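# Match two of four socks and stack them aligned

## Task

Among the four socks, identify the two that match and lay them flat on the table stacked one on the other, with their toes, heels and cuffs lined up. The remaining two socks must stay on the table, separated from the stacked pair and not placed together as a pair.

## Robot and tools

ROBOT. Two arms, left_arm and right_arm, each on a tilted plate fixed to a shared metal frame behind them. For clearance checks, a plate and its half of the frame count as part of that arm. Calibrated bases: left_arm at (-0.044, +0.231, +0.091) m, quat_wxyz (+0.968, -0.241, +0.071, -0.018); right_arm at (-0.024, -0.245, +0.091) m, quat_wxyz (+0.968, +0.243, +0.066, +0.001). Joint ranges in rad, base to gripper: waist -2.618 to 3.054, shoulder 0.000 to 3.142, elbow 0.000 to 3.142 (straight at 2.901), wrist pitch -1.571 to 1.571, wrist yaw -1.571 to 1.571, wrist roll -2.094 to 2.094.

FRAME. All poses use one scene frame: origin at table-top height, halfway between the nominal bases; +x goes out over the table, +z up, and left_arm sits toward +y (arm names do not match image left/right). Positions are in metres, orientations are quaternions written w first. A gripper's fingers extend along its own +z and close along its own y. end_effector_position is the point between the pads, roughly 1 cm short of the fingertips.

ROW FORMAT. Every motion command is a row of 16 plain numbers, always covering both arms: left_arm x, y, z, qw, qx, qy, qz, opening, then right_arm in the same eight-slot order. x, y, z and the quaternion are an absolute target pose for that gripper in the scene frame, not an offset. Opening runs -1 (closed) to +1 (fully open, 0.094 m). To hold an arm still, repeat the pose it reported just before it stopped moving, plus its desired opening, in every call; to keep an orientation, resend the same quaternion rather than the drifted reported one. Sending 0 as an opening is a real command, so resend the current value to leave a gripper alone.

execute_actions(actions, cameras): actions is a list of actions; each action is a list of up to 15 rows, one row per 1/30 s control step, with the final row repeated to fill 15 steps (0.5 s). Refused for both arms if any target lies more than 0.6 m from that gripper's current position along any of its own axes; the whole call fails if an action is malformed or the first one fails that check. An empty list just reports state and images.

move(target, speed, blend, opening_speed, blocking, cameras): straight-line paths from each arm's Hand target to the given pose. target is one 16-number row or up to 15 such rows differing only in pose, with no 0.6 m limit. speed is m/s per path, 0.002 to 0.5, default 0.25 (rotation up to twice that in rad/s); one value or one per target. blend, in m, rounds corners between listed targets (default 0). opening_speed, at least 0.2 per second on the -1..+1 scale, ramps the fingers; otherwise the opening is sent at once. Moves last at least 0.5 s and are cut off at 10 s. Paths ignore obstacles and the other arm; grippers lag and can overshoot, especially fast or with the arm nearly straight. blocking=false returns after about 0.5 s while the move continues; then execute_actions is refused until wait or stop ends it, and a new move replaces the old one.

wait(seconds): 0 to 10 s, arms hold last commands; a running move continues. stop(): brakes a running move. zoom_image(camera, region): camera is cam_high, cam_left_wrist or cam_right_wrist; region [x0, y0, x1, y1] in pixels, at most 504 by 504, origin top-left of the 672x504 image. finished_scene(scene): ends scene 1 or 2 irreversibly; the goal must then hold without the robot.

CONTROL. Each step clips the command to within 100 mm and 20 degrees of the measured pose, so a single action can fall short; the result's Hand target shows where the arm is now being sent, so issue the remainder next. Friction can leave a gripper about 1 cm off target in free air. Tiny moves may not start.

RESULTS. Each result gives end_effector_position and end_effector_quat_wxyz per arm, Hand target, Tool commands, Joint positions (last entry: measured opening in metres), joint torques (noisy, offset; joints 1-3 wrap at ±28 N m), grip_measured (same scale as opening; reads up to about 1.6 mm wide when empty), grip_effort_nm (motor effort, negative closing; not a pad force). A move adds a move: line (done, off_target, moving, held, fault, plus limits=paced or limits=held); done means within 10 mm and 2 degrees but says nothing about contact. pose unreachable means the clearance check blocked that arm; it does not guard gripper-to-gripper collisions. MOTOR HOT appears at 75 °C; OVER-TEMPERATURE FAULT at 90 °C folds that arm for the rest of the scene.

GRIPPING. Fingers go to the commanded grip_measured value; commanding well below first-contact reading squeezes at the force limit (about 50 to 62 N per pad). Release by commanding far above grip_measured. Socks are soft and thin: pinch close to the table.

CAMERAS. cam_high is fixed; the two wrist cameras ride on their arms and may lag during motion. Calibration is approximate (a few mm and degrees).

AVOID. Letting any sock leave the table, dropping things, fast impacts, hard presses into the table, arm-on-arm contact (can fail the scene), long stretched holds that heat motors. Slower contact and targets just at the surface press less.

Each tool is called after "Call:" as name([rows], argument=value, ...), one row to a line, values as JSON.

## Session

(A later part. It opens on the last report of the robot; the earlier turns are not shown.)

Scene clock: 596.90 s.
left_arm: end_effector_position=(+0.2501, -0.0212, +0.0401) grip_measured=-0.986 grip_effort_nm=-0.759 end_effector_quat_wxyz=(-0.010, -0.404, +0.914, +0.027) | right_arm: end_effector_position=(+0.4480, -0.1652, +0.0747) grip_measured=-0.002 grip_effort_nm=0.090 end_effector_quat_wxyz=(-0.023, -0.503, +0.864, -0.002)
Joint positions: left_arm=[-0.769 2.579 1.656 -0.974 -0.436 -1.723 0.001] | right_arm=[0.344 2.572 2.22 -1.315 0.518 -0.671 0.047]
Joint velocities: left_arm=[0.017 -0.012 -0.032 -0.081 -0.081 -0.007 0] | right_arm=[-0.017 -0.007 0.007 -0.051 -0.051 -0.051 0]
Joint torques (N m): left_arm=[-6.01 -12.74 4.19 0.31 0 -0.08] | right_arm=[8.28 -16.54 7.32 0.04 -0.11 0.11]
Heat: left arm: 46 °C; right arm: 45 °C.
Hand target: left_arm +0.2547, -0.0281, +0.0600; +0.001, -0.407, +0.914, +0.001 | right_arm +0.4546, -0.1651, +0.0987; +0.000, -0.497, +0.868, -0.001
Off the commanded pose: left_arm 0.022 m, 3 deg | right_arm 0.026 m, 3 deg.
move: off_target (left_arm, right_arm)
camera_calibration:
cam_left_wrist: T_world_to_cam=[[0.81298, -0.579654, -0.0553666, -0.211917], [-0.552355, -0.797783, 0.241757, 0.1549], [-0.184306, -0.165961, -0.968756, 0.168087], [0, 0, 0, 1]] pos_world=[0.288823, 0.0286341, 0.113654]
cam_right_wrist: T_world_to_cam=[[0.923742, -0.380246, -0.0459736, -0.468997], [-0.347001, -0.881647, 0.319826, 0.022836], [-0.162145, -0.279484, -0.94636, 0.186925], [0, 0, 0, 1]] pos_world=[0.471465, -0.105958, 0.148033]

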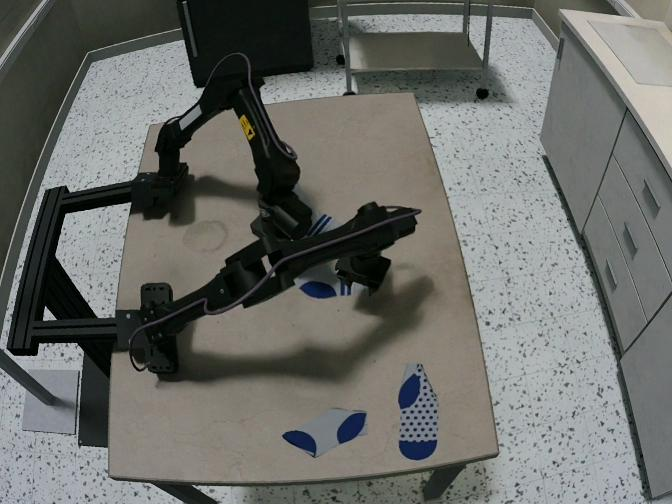

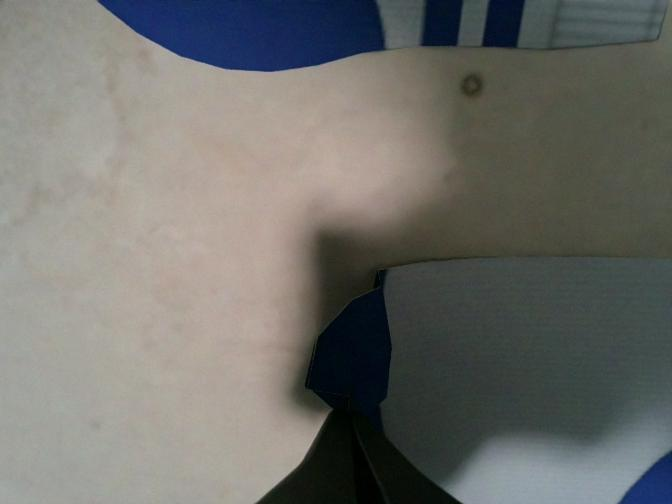

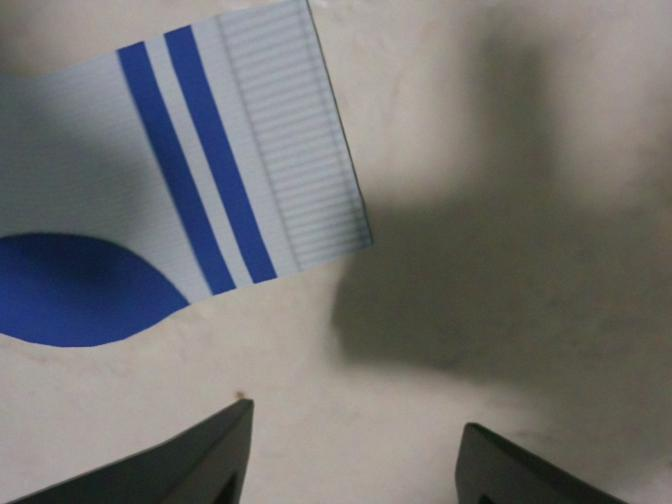

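Call:
move([
  [0.255,-0.03,0.06,0,-0.407,0.914,0,-1,0.447,-0.105,0.07,0,-0.669,0.743,0,0],
  [0.255,-0.03,0.06,0,-0.407,0.914,0,-1,0.447,-0.105,-0.018,0,-0.669,0.743,0,0],
], speed=0.1, cameras=["cam_right_wrist"])

Scene clock: 605.57 s.
left_arm: end_effector_position=(+0.2502, -0.0216, +0.0401) grip_measured=-0.986 grip_effort_nm=-0.750 end_effector_quat_wxyz=(-0.011, -0.404, +0.914, +0.027) | right_arm: end_effector_position=(+0.4530, -0.1116, +0.0185) grip_measured=-0.002 grip_effort_nm=0.071 end_effector_quat_wxyz=(+0.007, -0.671, +0.741, -0.005)
Joint positions: left_arm=[-0.769 2.579 1.656 -0.973 -0.435 -1.724 0.001] | right_arm=[0.372 2.687 2.15 -1.073 0.51 -1.091 0.047]
Joint velocities: left_arm=[-0.002 -0.007 0.002 -0.022 -0.007 0.051 0] | right_arm=[0.002 0.007 0.017 -0.022 -0.051 -0.007 0.001]
Joint torques (N m): left_arm=[-6.19 -12.26 4.94 0.27 0.05 -0.1] | right_arm=[5.39 -9.89 2.37 1.38 -0.05 -0.07]
Heat: left arm: 47 °C; right arm: 43 °C.
Hand target: left_arm +0.2549, -0.0300, +0.0594; +0.000, -0.406, +0.914, +0.000 | right_arm +0.4452, -0.1057, -0.0162; -0.001, -0.669, +0.743, +0.001
Off the commanded pose: left_arm 0.022 m, 3 deg | right_arm 0.038 m, 1 deg.
move: off_target (left_arm, right_arm)
camera_calibration:
cam_right_wrist: T_world_to_cam=[[0.999609, 0.0278102, -0.00307086, -0.445393], [0.0275532, -0.959365, 0.28082, -0.0878075], [0.00486358, -0.280795, -0.959755, 0.0739759], [0, 0, 0, 1]] pos_world=[0.447278, -0.0510809, 0.0942892]
Images, in order (width x height): cam_right_wrist 672x504.

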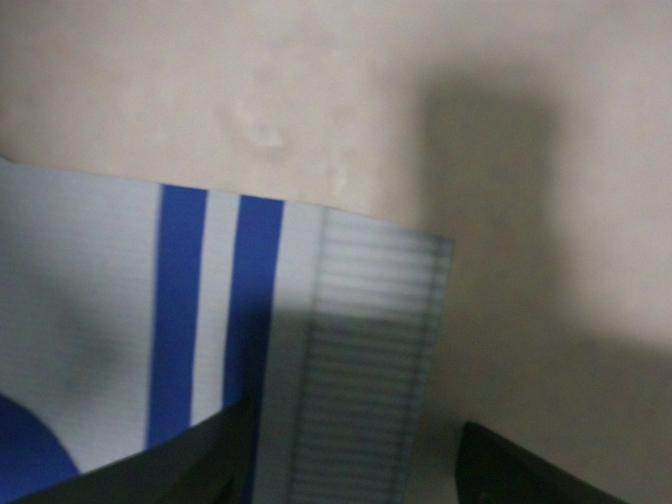

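Call:
move(target=[0.255,-0.03,0.06,0,-0.407,0.914,0,-1,0.447,-0.105,-0.018,0,-0.669,0.743,0,-1], opening_speed=1, cameras=["cam_right_wrist"])

Call:
move(target=[0.255,-0.03,0.07,0,-0.407,0.914,0,-1,0.447,-0.105,0.07,0,-0.669,0.743,0,-1], speed=0.1)

Scene clock: 608.80 s.
left_arm: end_effector_position=(+0.2504, -0.0220, +0.0401) grip_measured=-0.986 grip_effort_nm=-0.755 end_effector_quat_wxyz=(-0.010, -0.405, +0.914, +0.026) | right_arm: end_effector_position=(+0.4489, -0.1079, +0.0188) grip_measured=-0.977 grip_effort_nm=-0.979 end_effector_quat_wxyz=(+0.009, -0.674, +0.739, +0.005)
Joint positions: left_arm=[-0.769 2.579 1.656 -0.971 -0.435 -1.724 0.001] | right_arm=[0.375 2.681 2.136 -1.071 0.49 -1.092 0.001]
Joint velocities: left_arm=[-0.002 -0.002 -0.002 0.037 0.007 -0.007 0] | right_arm=[-0.022 -0.002 -0.027 -0.022 -0.007 0.051 -0.002]
Joint torques (N m): left_arm=[-6.16 -12.44 4.94 0.24 0.02 -0.09] | right_arm=[5.15 -9.54 2.93 1.37 0.17 -0.06]
Heat: left arm: 48 °C; right arm: 42 °C.
Hand target: left_arm +0.2548, -0.0300, +0.0594; +0.000, -0.406, +0.914, +0.000 | right_arm +0.4447, -0.1062, -0.0163; -0.002, -0.669, +0.743, +0.001
Off the commanded pose: left_arm 0.022 m, 3 deg | right_arm 0.037 m, 1 deg.
move: off_target (left_arm, right_arm)
camera_calibration:
cam_right_wrist: T_world_to_cam=[[0.999327, 0.0341232, -0.0134707, -0.440469], [0.0364698, -0.963843, 0.263963, -0.0883653], [-0.00397642, -0.264276, -0.964439, 0.0811005], [0, 0, 0, 1]] pos_world=[0.443717, -0.0487071, 0.0956082]
Images, in order (width x height): cam_right_wrist 672x504.

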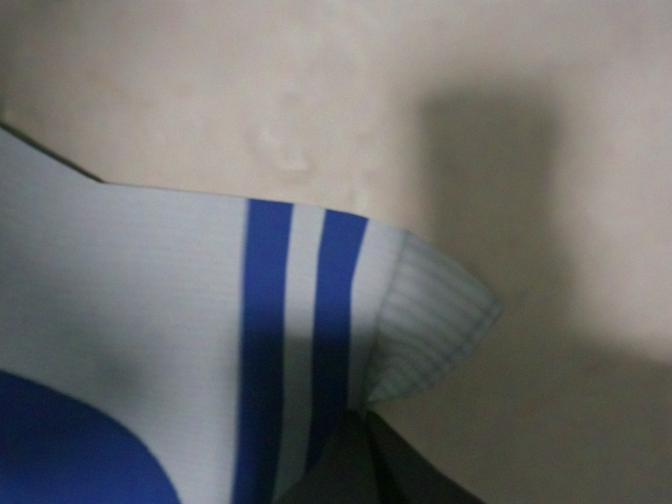

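Scene clock: 610.43 s.
left_arm: end_effector_position=(+0.2500, -0.0237, +0.0442) grip_measured=-0.986 grip_effort_nm=-0.755 end_effector_quat_wxyz=(-0.009, -0.407, +0.913, +0.022) | right_arm: end_effector_position=(+0.4424, -0.1084, +0.0550) grip_measured=-0.980 grip_effort_nm=-1.048 end_effector_quat_wxyz=(-0.011, -0.670, +0.742, +0.005)
Joint positions: left_arm=[-0.776 2.572 1.656 -0.973 -0.433 -1.733 0.001] | right_arm=[0.418 2.68 2.254 -1.255 0.499 -1.013 0.001]
Joint velocities: left_arm=[-0.007 -0.012 0.002 0.022 0.007 -0.007 0] | right_arm=[0.012 0.022 0.017 -0.037 0.037 0.037 0]
Joint torques (N m): left_arm=[-6.32 -12.77 6.67 -0.09 -0.02 -0.08] | right_arm=[8.49 -14.86 7.35 0.13 0.01 0.09]
Heat: left arm: 48 °C; right arm: 43 °C.
Hand target: left_arm +0.2548, -0.0301, +0.0689; +0.000, -0.406, +0.914, +0.000 | right_arm +0.4463, -0.1050, +0.0700; +0.001, -0.669, +0.743, +0.000
Off the commanded pose: left_arm 0.027 m, 3 deg | right_arm 0.016 m, 1 deg.
move: off_target (left_arm, right_arm)
camera_calibration:
cam_left_wrist: T_world_to_cam=[[0.817329, -0.574393, -0.0452383, -0.214402], [-0.548354, -0.799568, 0.244947, 0.150677], [-0.176867, -0.175396, -0.968481, 0.16947], [0, 0, 0, 1]] pos_world=[0.287835, 0.0270495, 0.117521]
cam_right_wrist: T_world_to_cam=[[0.998793, 0.023593, -0.0430759, -0.432735], [0.035032, -0.956942, 0.288157, -0.0980763], [-0.0344227, -0.289318, -0.956614, 0.126212], [0, 0, 0, 1]] pos_world=[0.439993, -0.0471283, 0.130358]

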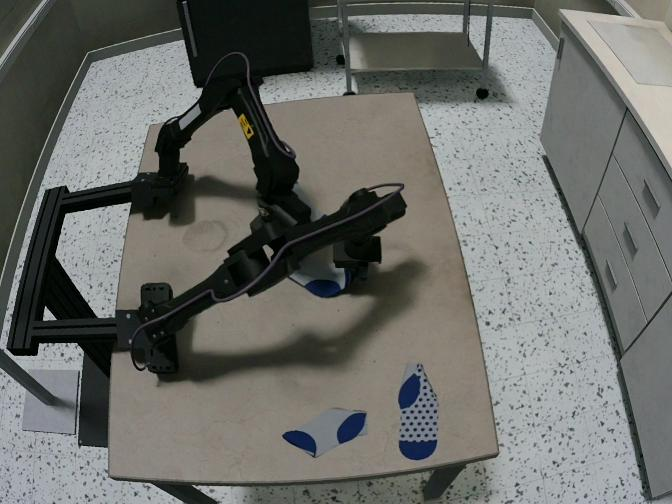

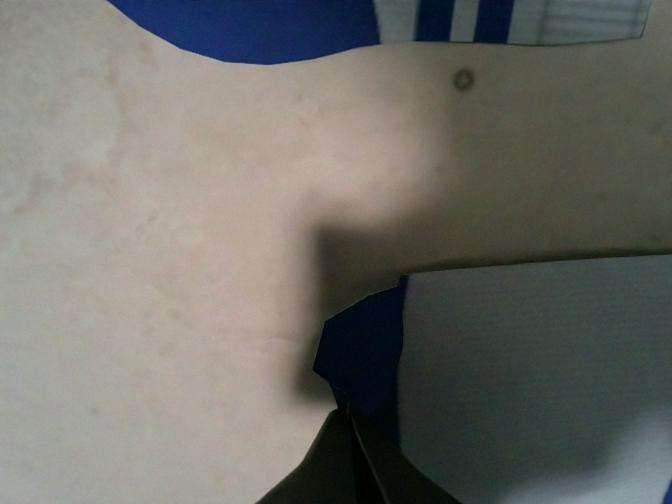

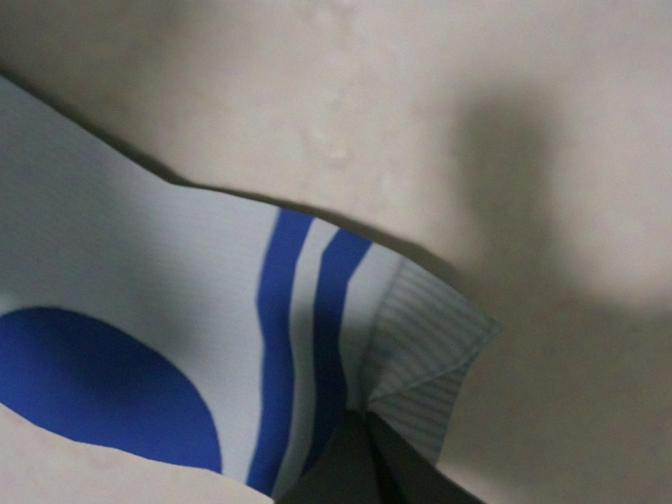

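Call:
move([
  [0.255,-0.03,0.10,0,-0.407,0.914,0,-1,0.447,-0.105,0.10,0,-0.669,0.743,0,-1],
  [0.27,0.205,0.10,0,-0.326,0.946,0,-1,0.388,0.055,0.10,0,-0.446,0.895,0,-1],
], speed=0.12)

Scene clock: 625.87 s.
left_arm: end_effector_position=(+0.2687, +0.1980, +0.0957) grip_measured=-0.986 grip_effort_nm=-0.750 end_effector_quat_wxyz=(-0.016, -0.321, +0.947, +0.002) | right_arm: end_effector_position=(+0.3952, +0.0473, +0.1036) grip_measured=-0.980 grip_effort_nm=-1.043 end_effector_quat_wxyz=(+0.042, -0.439, +0.898, +0.012)
Joint positions: left_arm=[-0.372 1.858 1.162 -0.963 -0.486 -1.092 0.001] | right_arm=[0.73 3.047 2.854 -1.525 0.453 -0.162 0.001]
Joint velocities: left_arm=[-0.007 -0.012 0.007 -0.007 -0.037 -0.007 0] | right_arm=[0.002 -0.002 0.002 -0.022 -0.037 -0.007 0]
Joint torques (N m): left_arm=[-3.37 -7.94 4.01 0.37 -0.08 0.03] | right_arm=[8.18 -12.6 7.58 0.35 -0.07 0.09]
Heat: left arm: 48 °C; right arm: 45 °C.
Hand target: left_arm +0.2721, +0.2011, +0.1011; -0.003, -0.325, +0.946, -0.005 | right_arm +0.3861, +0.0554, +0.1001; +0.036, -0.445, +0.895, +0.012
Off the commanded pose: left_arm 0.008 m, 2 deg | right_arm 0.011 m, 5 deg.
elbow stopped short (right arm): the move would have taken joint 3 (elbow) straighter than the controller allows.
move: off_target (right_arm)
camera_calibration:
cam_left_wrist: T_world_to_cam=[[0.698606, -0.715361, -0.0143917, -0.0431893], [-0.684284, -0.673864, 0.27868, 0.333963], [-0.209055, -0.184839, -0.960276, 0.27134], [0, 0, 0, 1]] pos_world=[0.315423, 0.244304, 0.166871]
cam_right_wrist: T_world_to_cam=[[0.860451, -0.509512, 0.00469, -0.312163], [-0.499878, -0.842325, 0.201522, 0.253489], [-0.0987276, -0.175744, -0.979473, 0.238549], [0, 0, 0, 1]] pos_world=[0.418865, 0.0963927, 0.184032]

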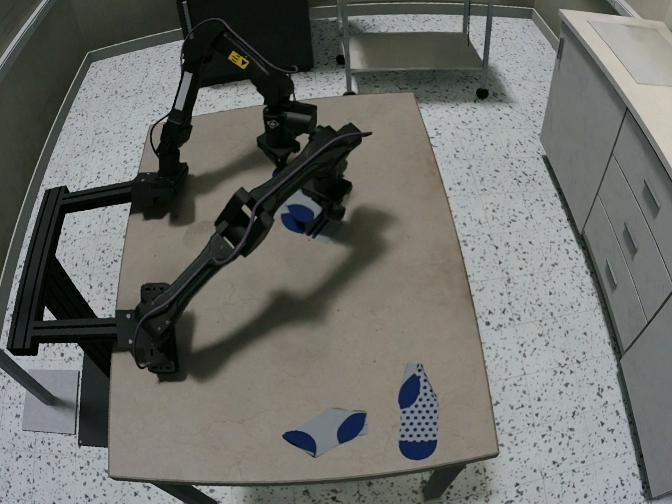

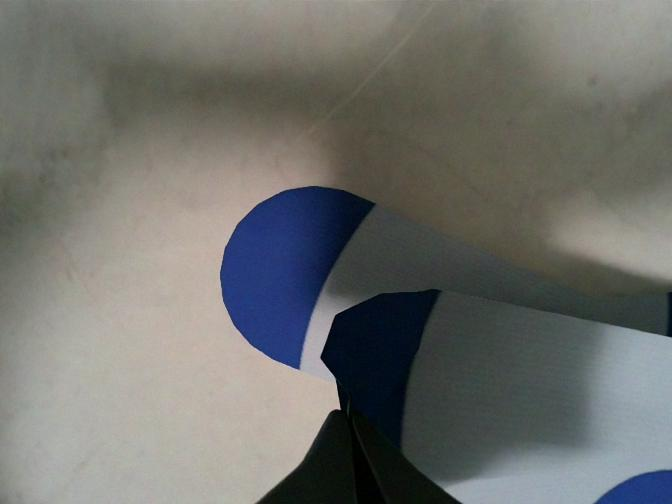

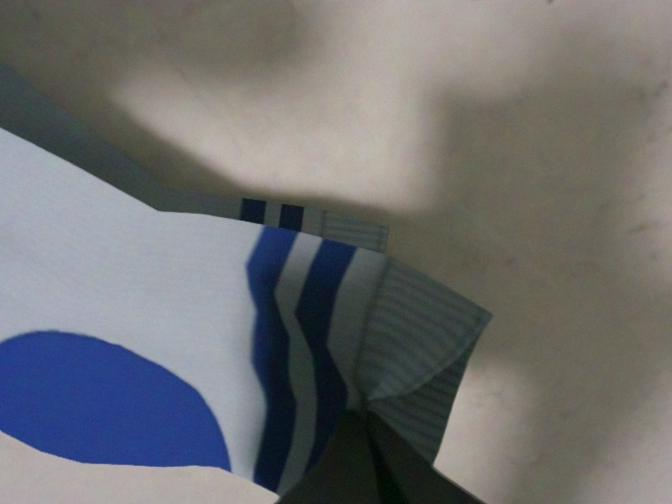

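Call:
move([
  [0.268,0.214,0.05,0,-0.326,0.946,0,-1,0.381,0.062,0.045,0,-0.446,0.895,0,-1],
], speed=0.08)

Scene clock: 632.40 s.
left_arm: end_effector_position=(+0.2667, +0.2123, +0.0524) grip_measured=-0.986 grip_effort_nm=-0.750 end_effector_quat_wxyz=(-0.005, -0.327, +0.945, -0.005) | right_arm: end_effector_position=(+0.3872, +0.0586, +0.0596) grip_measured=-0.980 grip_effort_nm=-1.048 end_effector_quat_wxyz=(+0.022, -0.440, +0.898, +0.007)
Joint positions: left_arm=[-0.269 1.858 1.019 -0.736 -0.493 -0.974 0.001] | right_arm=[0.716 3.12 2.82 -1.456 0.453 -0.161 0.001]
Joint velocities: left_arm=[-0.002 -0.002 -0.007 0.007 -0.007 -0.022 -0.001] | right_arm=[0.007 -0.012 0.002 0.007 -0.007 -0.007 0.001]
Joint torques (N m): left_arm=[-2.97 -5.55 3.82 0.43 -0.12 0.1] | right_arm=[6.83 -13.45 4.29 0.65 0.02 -0.02]
Heat: left arm: 46 °C; right arm: 44 °C.
Hand target: left_arm +0.2674, +0.2136, +0.0503; +0.000, -0.326, +0.946, -0.001 | right_arm +0.3808, +0.0614, +0.0452; +0.012, -0.446, +0.895, +0.003
Off the commanded pose: left_arm 0.003 m, 1 deg | right_arm 0.016 m, 3 deg.
joint sent to its limit (right arm) — joint 2 (shoulder), upper limit. The joint targets still meet the commanded pose.
move: off_target (right_arm)
camera_calibration:
cam_left_wrist: T_world_to_cam=[[0.70728, -0.706898, 0.00711047, -0.0373997], [-0.682729, -0.68042, 0.266288, 0.355937], [-0.1834, -0.193195, -0.963867, 0.227073], [0, 0, 0, 1]] pos_world=[0.311106, 0.259618, 0.124353]
cam_right_wrist: T_world_to_cam=[[0.862039, -0.506767, -0.00865601, -0.299392], [-0.49044, -0.838332, 0.238052, 0.261779], [-0.127894, -0.200965, -0.971214, 0.208962], [0, 0, 0, 1]] pos_world=[0.413199, 0.109729, 0.138038]

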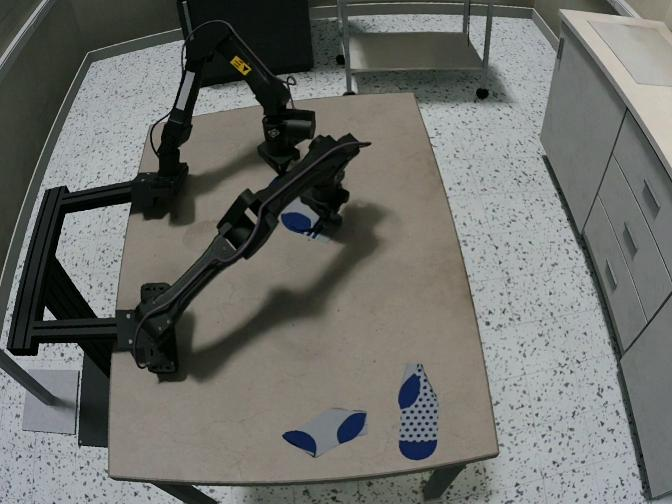

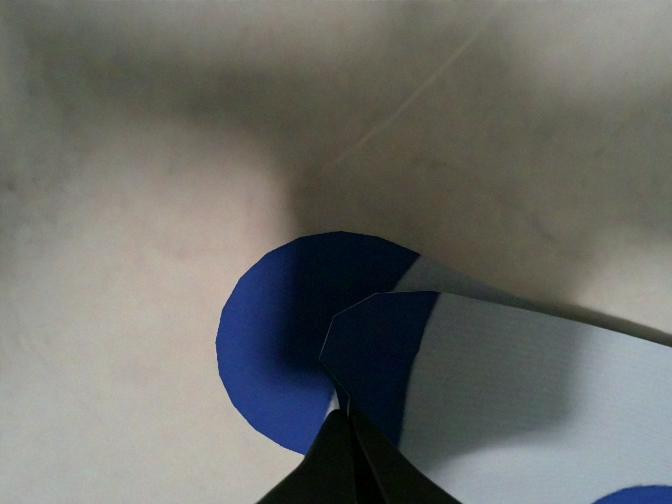

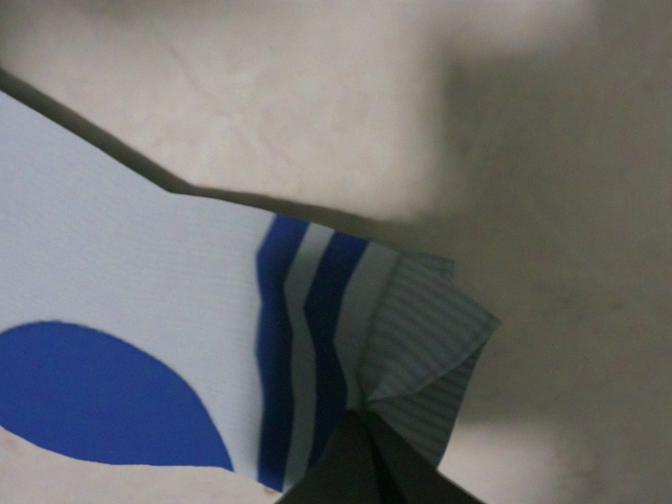

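Call:
move([
  [0.266,0.217,0.01,0,-0.326,0.946,0,-1,0.375,0.064,0.01,0,-0.446,0.895,0,-1],
], speed=0.06)

Scene clock: 636.30 s.
left_arm: end_effector_position=(+0.2655, +0.2163, +0.0141) grip_measured=-0.986 grip_effort_nm=-0.750 end_effector_quat_wxyz=(-0.003, -0.328, +0.945, -0.006) | right_arm: end_effector_position=(+0.3812, +0.0621, +0.0256) grip_measured=-0.980 grip_effort_nm=-1.048 end_effector_quat_wxyz=(+0.011, -0.440, +0.898, +0.005)
Joint positions: left_arm=[-0.198 1.921 0.946 -0.558 -0.494 -0.893 0.001] | right_arm=[0.698 3.12 2.688 -1.342 0.454 -0.167 0.001]
Joint velocities: left_arm=[-0.012 -0.012 -0.012 -0.066 -0.007 0.022 0] | right_arm=[0.007 0.002 -0.012 0.022 -0.022 0.037 0]
Joint torques (N m): left_arm=[-3.15 -5.23 3.18 0.4 -0.12 0.06] | right_arm=[6.68 -13.48 4.23 0.65 0.06 -0.07]
Heat: left arm: 45 °C; right arm: 43 °C.
Hand target: left_arm +0.2653, +0.2169, +0.0103; +0.000, -0.326, +0.945, -0.001 | right_arm +0.3751, +0.0639, +0.0104; +0.002, -0.446, +0.895, +0.000
Off the commanded pose: left_arm 0.004 m, 1 deg | right_arm 0.017 m, 2 deg.
joint sent to its limit (right arm) — joint 2 (shoulder), upper limit. The joint targets still meet the commanded pose.
move: off_target (right_arm)
camera_calibration:
cam_left_wrist: T_world_to_cam=[[0.708711, -0.70543, 0.00985647, -0.0342449], [-0.68254, -0.682046, 0.262587, 0.368369], [-0.178514, -0.192826, -0.964858, 0.189325], [0, 0, 0, 1]] pos_world=[0.309493, 0.263594, 0.0862804]
cam_right_wrist: T_world_to_cam=[[0.860921, -0.508428, -0.0177783, -0.291923], [-0.487115, -0.833904, 0.259469, 0.267824], [-0.146747, -0.214722, -0.965588, 0.183711], [0, 0, 0, 1]] pos_world=[0.408742, 0.114365, 0.102707]

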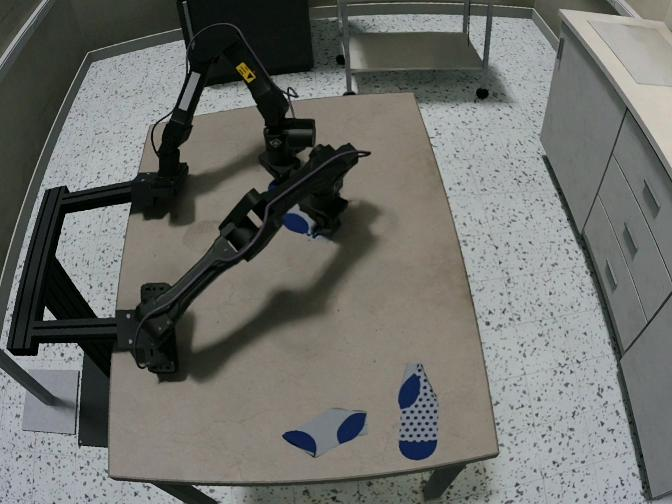

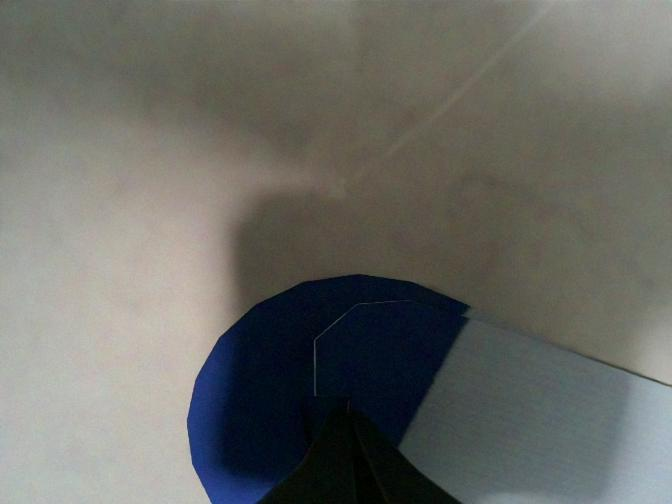

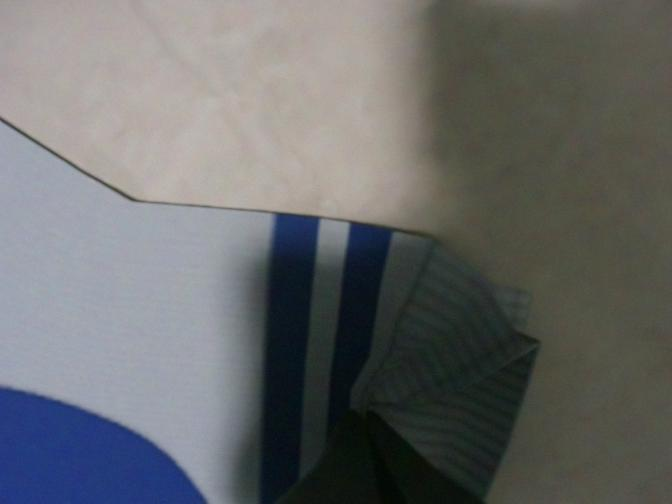

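Call:
move([
  [0.266,0.217,0.008,0,-0.326,0.946,0,-1,0.375,0.064,-0.002,0,-0.446,0.895,0,-1],
], speed=0.05, cameras=[])

Call:
move(target=[0.266,0.217,0.008,0,-0.326,0.946,0,-0.1,0.375,0.064,-0.002,0,-0.446,0.895,0,-0.1], opening_speed=0.8)

Scene clock: 639.73 s.
left_arm: end_effector_position=(+0.2668, +0.2157, +0.0131) grip_measured=-0.986 grip_effort_nm=-0.755 end_effector_quat_wxyz=(-0.001, -0.327, +0.945, -0.006) | right_arm: end_effector_position=(+0.3808, +0.0623, +0.0226) grip_measured=-0.980 grip_effort_nm=-1.053 end_effector_quat_wxyz=(+0.011, -0.443, +0.896, +0.002)
Joint positions: left_arm=[-0.198 1.925 0.946 -0.548 -0.496 -0.889 0.001] | right_arm=[0.698 3.118 2.67 -1.327 0.46 -0.175 0.001]
Joint velocities: left_arm=[-0.002 -0.017 -0.007 0.037 -0.007 0.022 0] | right_arm=[-0.017 0.007 -0.012 0.066 -0.007 -0.081 0]
Joint torques (N m): left_arm=[-2.92 -5.05 3.4 0.48 -0.12 0.04] | right_arm=[5.89 -13.27 2.86 0.96 0.01 -0.1]
Heat: left arm: 44 °C; right arm: 43 °C.
Hand target: left_arm +0.2659, +0.2171, +0.0082; +0.000, -0.326, +0.945, +0.000 | right_arm +0.3744, +0.0629, -0.0005; +0.000, -0.446, +0.895, +0.000
Off the commanded pose: left_arm 0.005 m, 1 deg | right_arm 0.025 m, 1 deg.
move: off_target (right_arm)
No camera images: "cameras" was empty.

Scene clock: 641.10 s.
left_arm: end_effector_position=(+0.2670, +0.2156, +0.0131) grip_measured=-0.102 grip_effort_nm=0.095 end_effector_quat_wxyz=(-0.001, -0.327, +0.945, -0.006) | right_arm: end_effector_position=(+0.3877, +0.0613, +0.0231) grip_measured=-0.103 grip_effort_nm=0.120 end_effector_quat_wxyz=(+0.024, -0.439, +0.898, -0.009)
Joint positions: left_arm=[-0.198 1.925 0.946 -0.548 -0.496 -0.889 0.042] | right_arm=[0.698 3.112 2.66 -1.301 0.49 -0.176 0.042]
Joint velocities: left_arm=[0.007 -0.012 -0.012 -0.051 0.037 -0.007 0] | right_arm=[-0.007 0.012 -0.007 -0.007 -0.007 0.022 -0.001]
Joint torques (N m): left_arm=[-2.92 -5 3.49 0.42 -0.11 0.06] | right_arm=[5.89 -12.92 3.38 0.71 -0.3 -0.05]
Heat: left arm: 44 °C; right arm: 42 °C.
Hand target: left_arm +0.2659, +0.2170, +0.0082; +0.000, -0.326, +0.945, +0.000 | right_arm +0.3744, +0.0629, -0.0007; +0.000, -0.446, +0.895, +0.000
Off the commanded pose: left_arm 0.005 m, 1 deg | right_arm 0.028 m, 3 deg.
move: off_target (right_arm)
camera_calibration:
cam_left_wrist: T_world_to_cam=[[0.707654, -0.706433, 0.0133227, -0.0352834], [-0.684875, -0.681179, 0.258731, 0.369695], [-0.173701, -0.192217, -0.965857, 0.187068], [0, 0, 0, 1]] pos_world=[0.310657, 0.26286, 0.0854994]
cam_right_wrist: T_world_to_cam=[[0.860285, -0.509359, 0.0215045, -0.298591], [-0.497626, -0.829805, 0.252572, 0.27498], [-0.110805, -0.227985, -0.967339, 0.169004], [0, 0, 0, 1]] pos_world=[0.412437, 0.11462, 0.100453]

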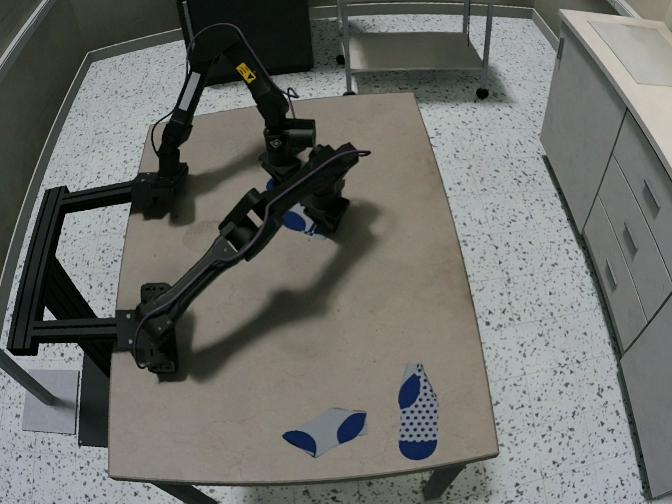

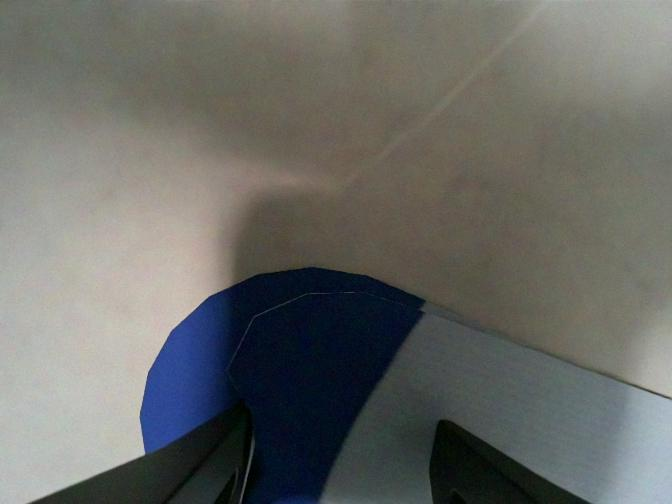

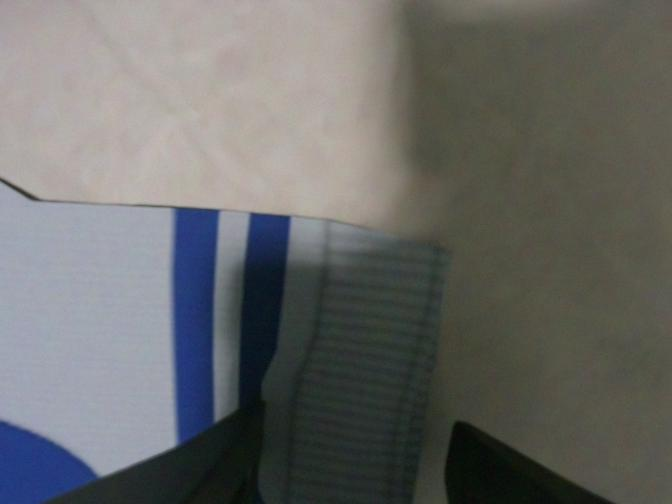

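Call:
move([
  [0.266,0.217,0.07,0,-0.326,0.946,0,-0.1,0.378,0.063,0.08,0,-0.446,0.895,0,-0.1],
  [0.262,0.235,0.12,0,-0.326,0.946,0,-0.1,0.378,0.02,0.14,0,-0.446,0.895,0,-0.1],
], speed=0.08)

Scene clock: 646.40 s.
left_arm: end_effector_position=(+0.2571, +0.2349, +0.1050) grip_measured=-0.102 grip_effort_nm=0.095 end_effector_quat_wxyz=(-0.019, -0.325, +0.945, +0.009) | right_arm: end_effector_position=(+0.3830, +0.0201, +0.1254) grip_measured=-0.102 grip_effort_nm=0.090 end_effector_quat_wxyz=(+0.013, -0.443, +0.897, +0.002)
Joint positions: left_arm=[-0.305 1.743 1.116 -1.012 -0.498 -1.032 0.042] | right_arm=[0.731 2.903 2.669 -1.552 0.455 -0.14 0.042]
Joint velocities: left_arm=[-0.007 -0.022 0.012 -0.051 -0.022 0.037 0] | right_arm=[-0.012 0.002 0.012 0.037 -0.066 -0.051 0]
Joint torques (N m): left_arm=[-4.66 -7.36 6.99 -0.07 -0.13 -0.12] | right_arm=[8.1 -17.26 4.16 0.25 -0.07 0.1]
Heat: left arm: 43 °C; right arm: 43 °C.
Hand target: left_arm +0.2637, +0.2350, +0.1190; +0.000, -0.326, +0.945, +0.002 | right_arm +0.3775, +0.0197, +0.1391; +0.016, -0.446, +0.895, +0.004
Off the commanded pose: left_arm 0.016 m, 2 deg | right_arm 0.015 m, 2 deg.
elbow stopped short (right arm): the move would have taken joint 3 (elbow) straighter than the controller allows.
joint sent to its limit (right arm) — joint 4 (wrist pitch), lower limit. The joint targets still meet the commanded pose.
move: off_target (left_arm, right_arm)
camera_calibration:
cam_left_wrist: T_world_to_cam=[[0.704086, -0.709459, -0.0304898, -0.00965766], [-0.676035, -0.68282, 0.277006, 0.348493], [-0.217344, -0.174424, -0.960384, 0.284388], [0, 0, 0, 1]] pos_world=[0.304204, 0.280711, 0.176292]
cam_right_wrist: T_world_to_cam=[[0.864437, -0.502661, -0.00900683, -0.315647], [-0.483589, -0.836269, 0.258449, 0.206584], [-0.137445, -0.219057, -0.965983, 0.267974], [0, 0, 0, 1]] pos_world=[0.40959, 0.0727984, 0.202624]

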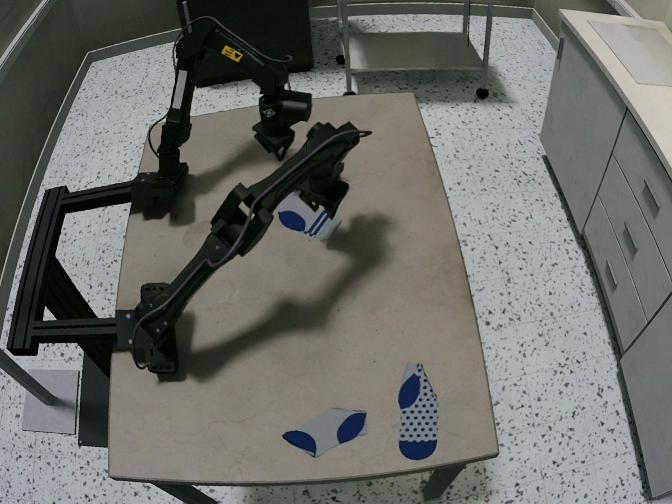

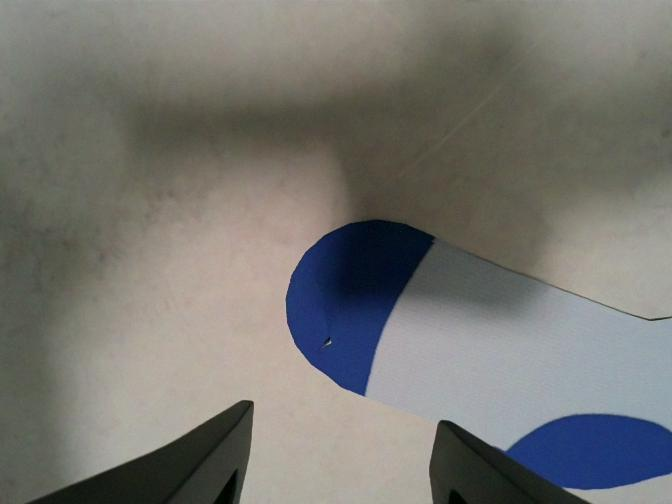

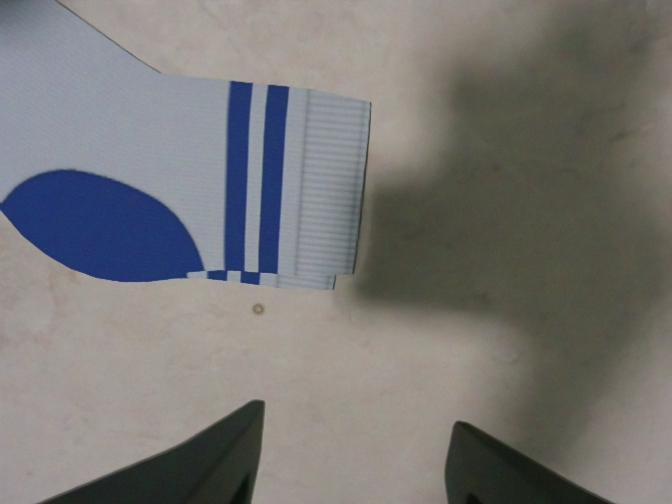

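Very close match. I'll inspect the toe closely.

Call:
zoom_image(camera="cam_left_wrist", region=[250, 190, 470, 420])

Scaled by 2.191.

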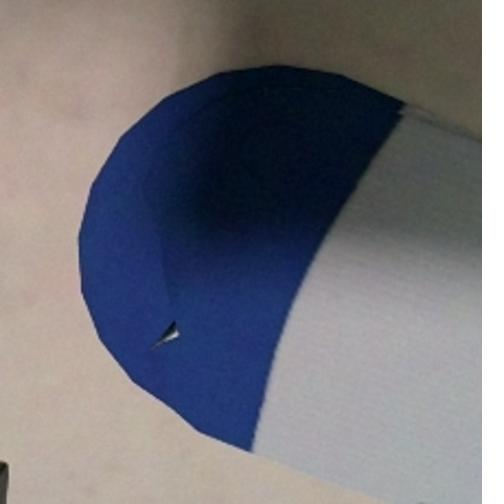

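Call:
move([
  [0.238,0.205,0.06,0,-0.326,0.946,0,-0.1,0.30,-0.18,0.2,0,-0.446,0.895,0,-0.1],
], speed=0.15)

Call:
zoom_image(camera="cam_left_wrist", region=[250, 150, 600, 420])

Call:
zoom_image(camera="cam_high", region=[240, 150, 370, 260])

Scene clock: 655.67 s.
left_arm: end_effector_position=(+0.2365, +0.2116, +0.0605) grip_measured=-0.102 grip_effort_nm=0.095 end_effector_quat_wxyz=(-0.007, -0.332, +0.943, +0.000) | right_arm: end_effector_position=(+0.3080, -0.1751, +0.2007) grip_measured=-0.102 grip_effort_nm=0.085 end_effector_quat_wxyz=(+0.008, -0.438, +0.899, +0.002)
Joint positions: left_arm=[-0.318 1.774 0.917 -0.755 -0.498 -1.045 0.042] | right_arm=[0.608 1.956 1.587 -1.369 0.475 -0.259 0.042]
Joint velocities: left_arm=[0.007 0.002 0.007 -0.037 0.007 -0.051 -0.001] | right_arm=[-0.012 -0.007 -0.002 -0.007 0.007 -0.037 -0.001]
Joint torques (N m): left_arm=[-4.44 -4.38 3.9 0.41 -0.09 -0.07] | right_arm=[4.56 -9.29 4.01 0.25 0.04 -0.08]
Heat: left arm: 42 °C; right arm: 43 °C.
Hand target: left_arm +0.2367, +0.2059, +0.0604; +0.000, -0.326, +0.945, +0.000 | right_arm +0.3014, -0.1806, +0.2000; -0.001, -0.446, +0.895, -0.001
Off the commanded pose: left_arm 0.007 m, 1 deg | right_arm 0.009 m, 1 deg.
move: done
camera_calibration:
cam_left_wrist: T_world_to_cam=[[0.714903, -0.699213, -0.00374681, -0.0193994], [-0.67357, -0.690102, 0.264694, 0.332692], [-0.187663, -0.186706, -0.964325, 0.228889], [0, 0, 0, 1]] pos_world=[0.280914, 0.258762, 0.13259]
cam_right_wrist: T_world_to_cam=[[0.858996, -0.511724, -0.0162445, -0.346682], [-0.489491, -0.830148, 0.266932, -0.011219], [-0.150081, -0.221342, -0.963578, 0.290585], [0, 0, 0, 1]] pos_world=[0.335918, -0.1224, 0.277365]

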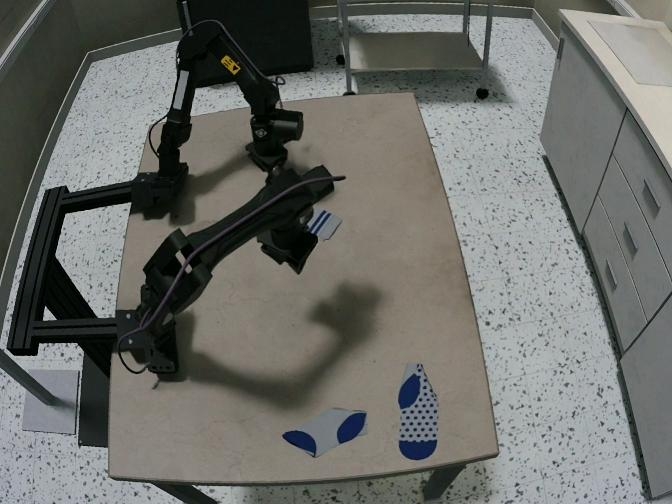

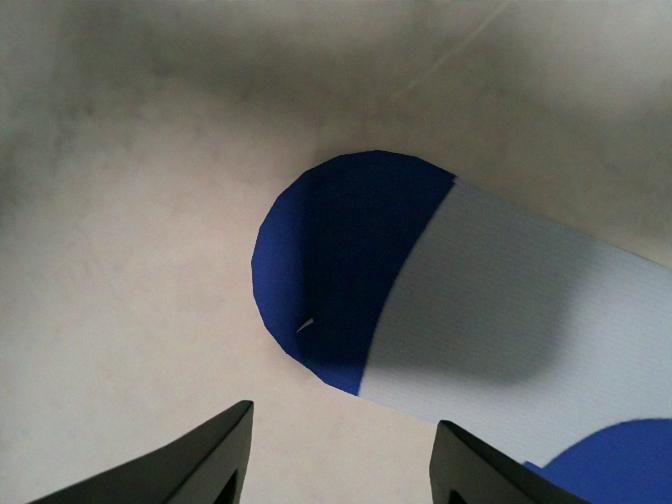

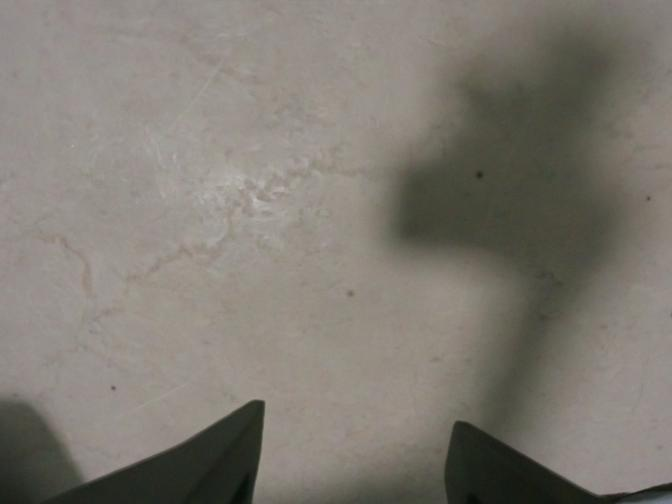

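Scaled by 1.440.

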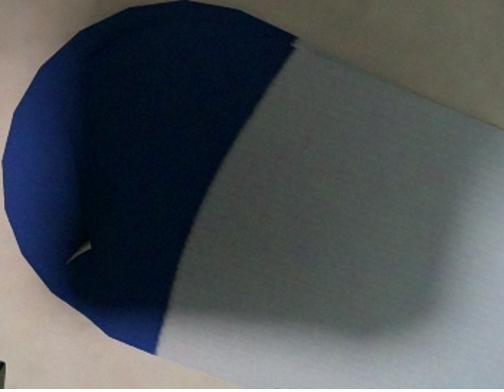

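Scaled by 3.877.

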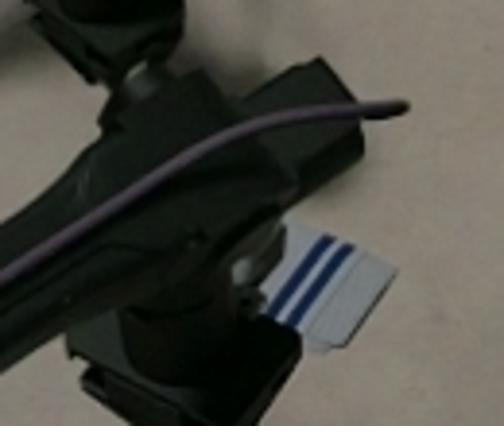

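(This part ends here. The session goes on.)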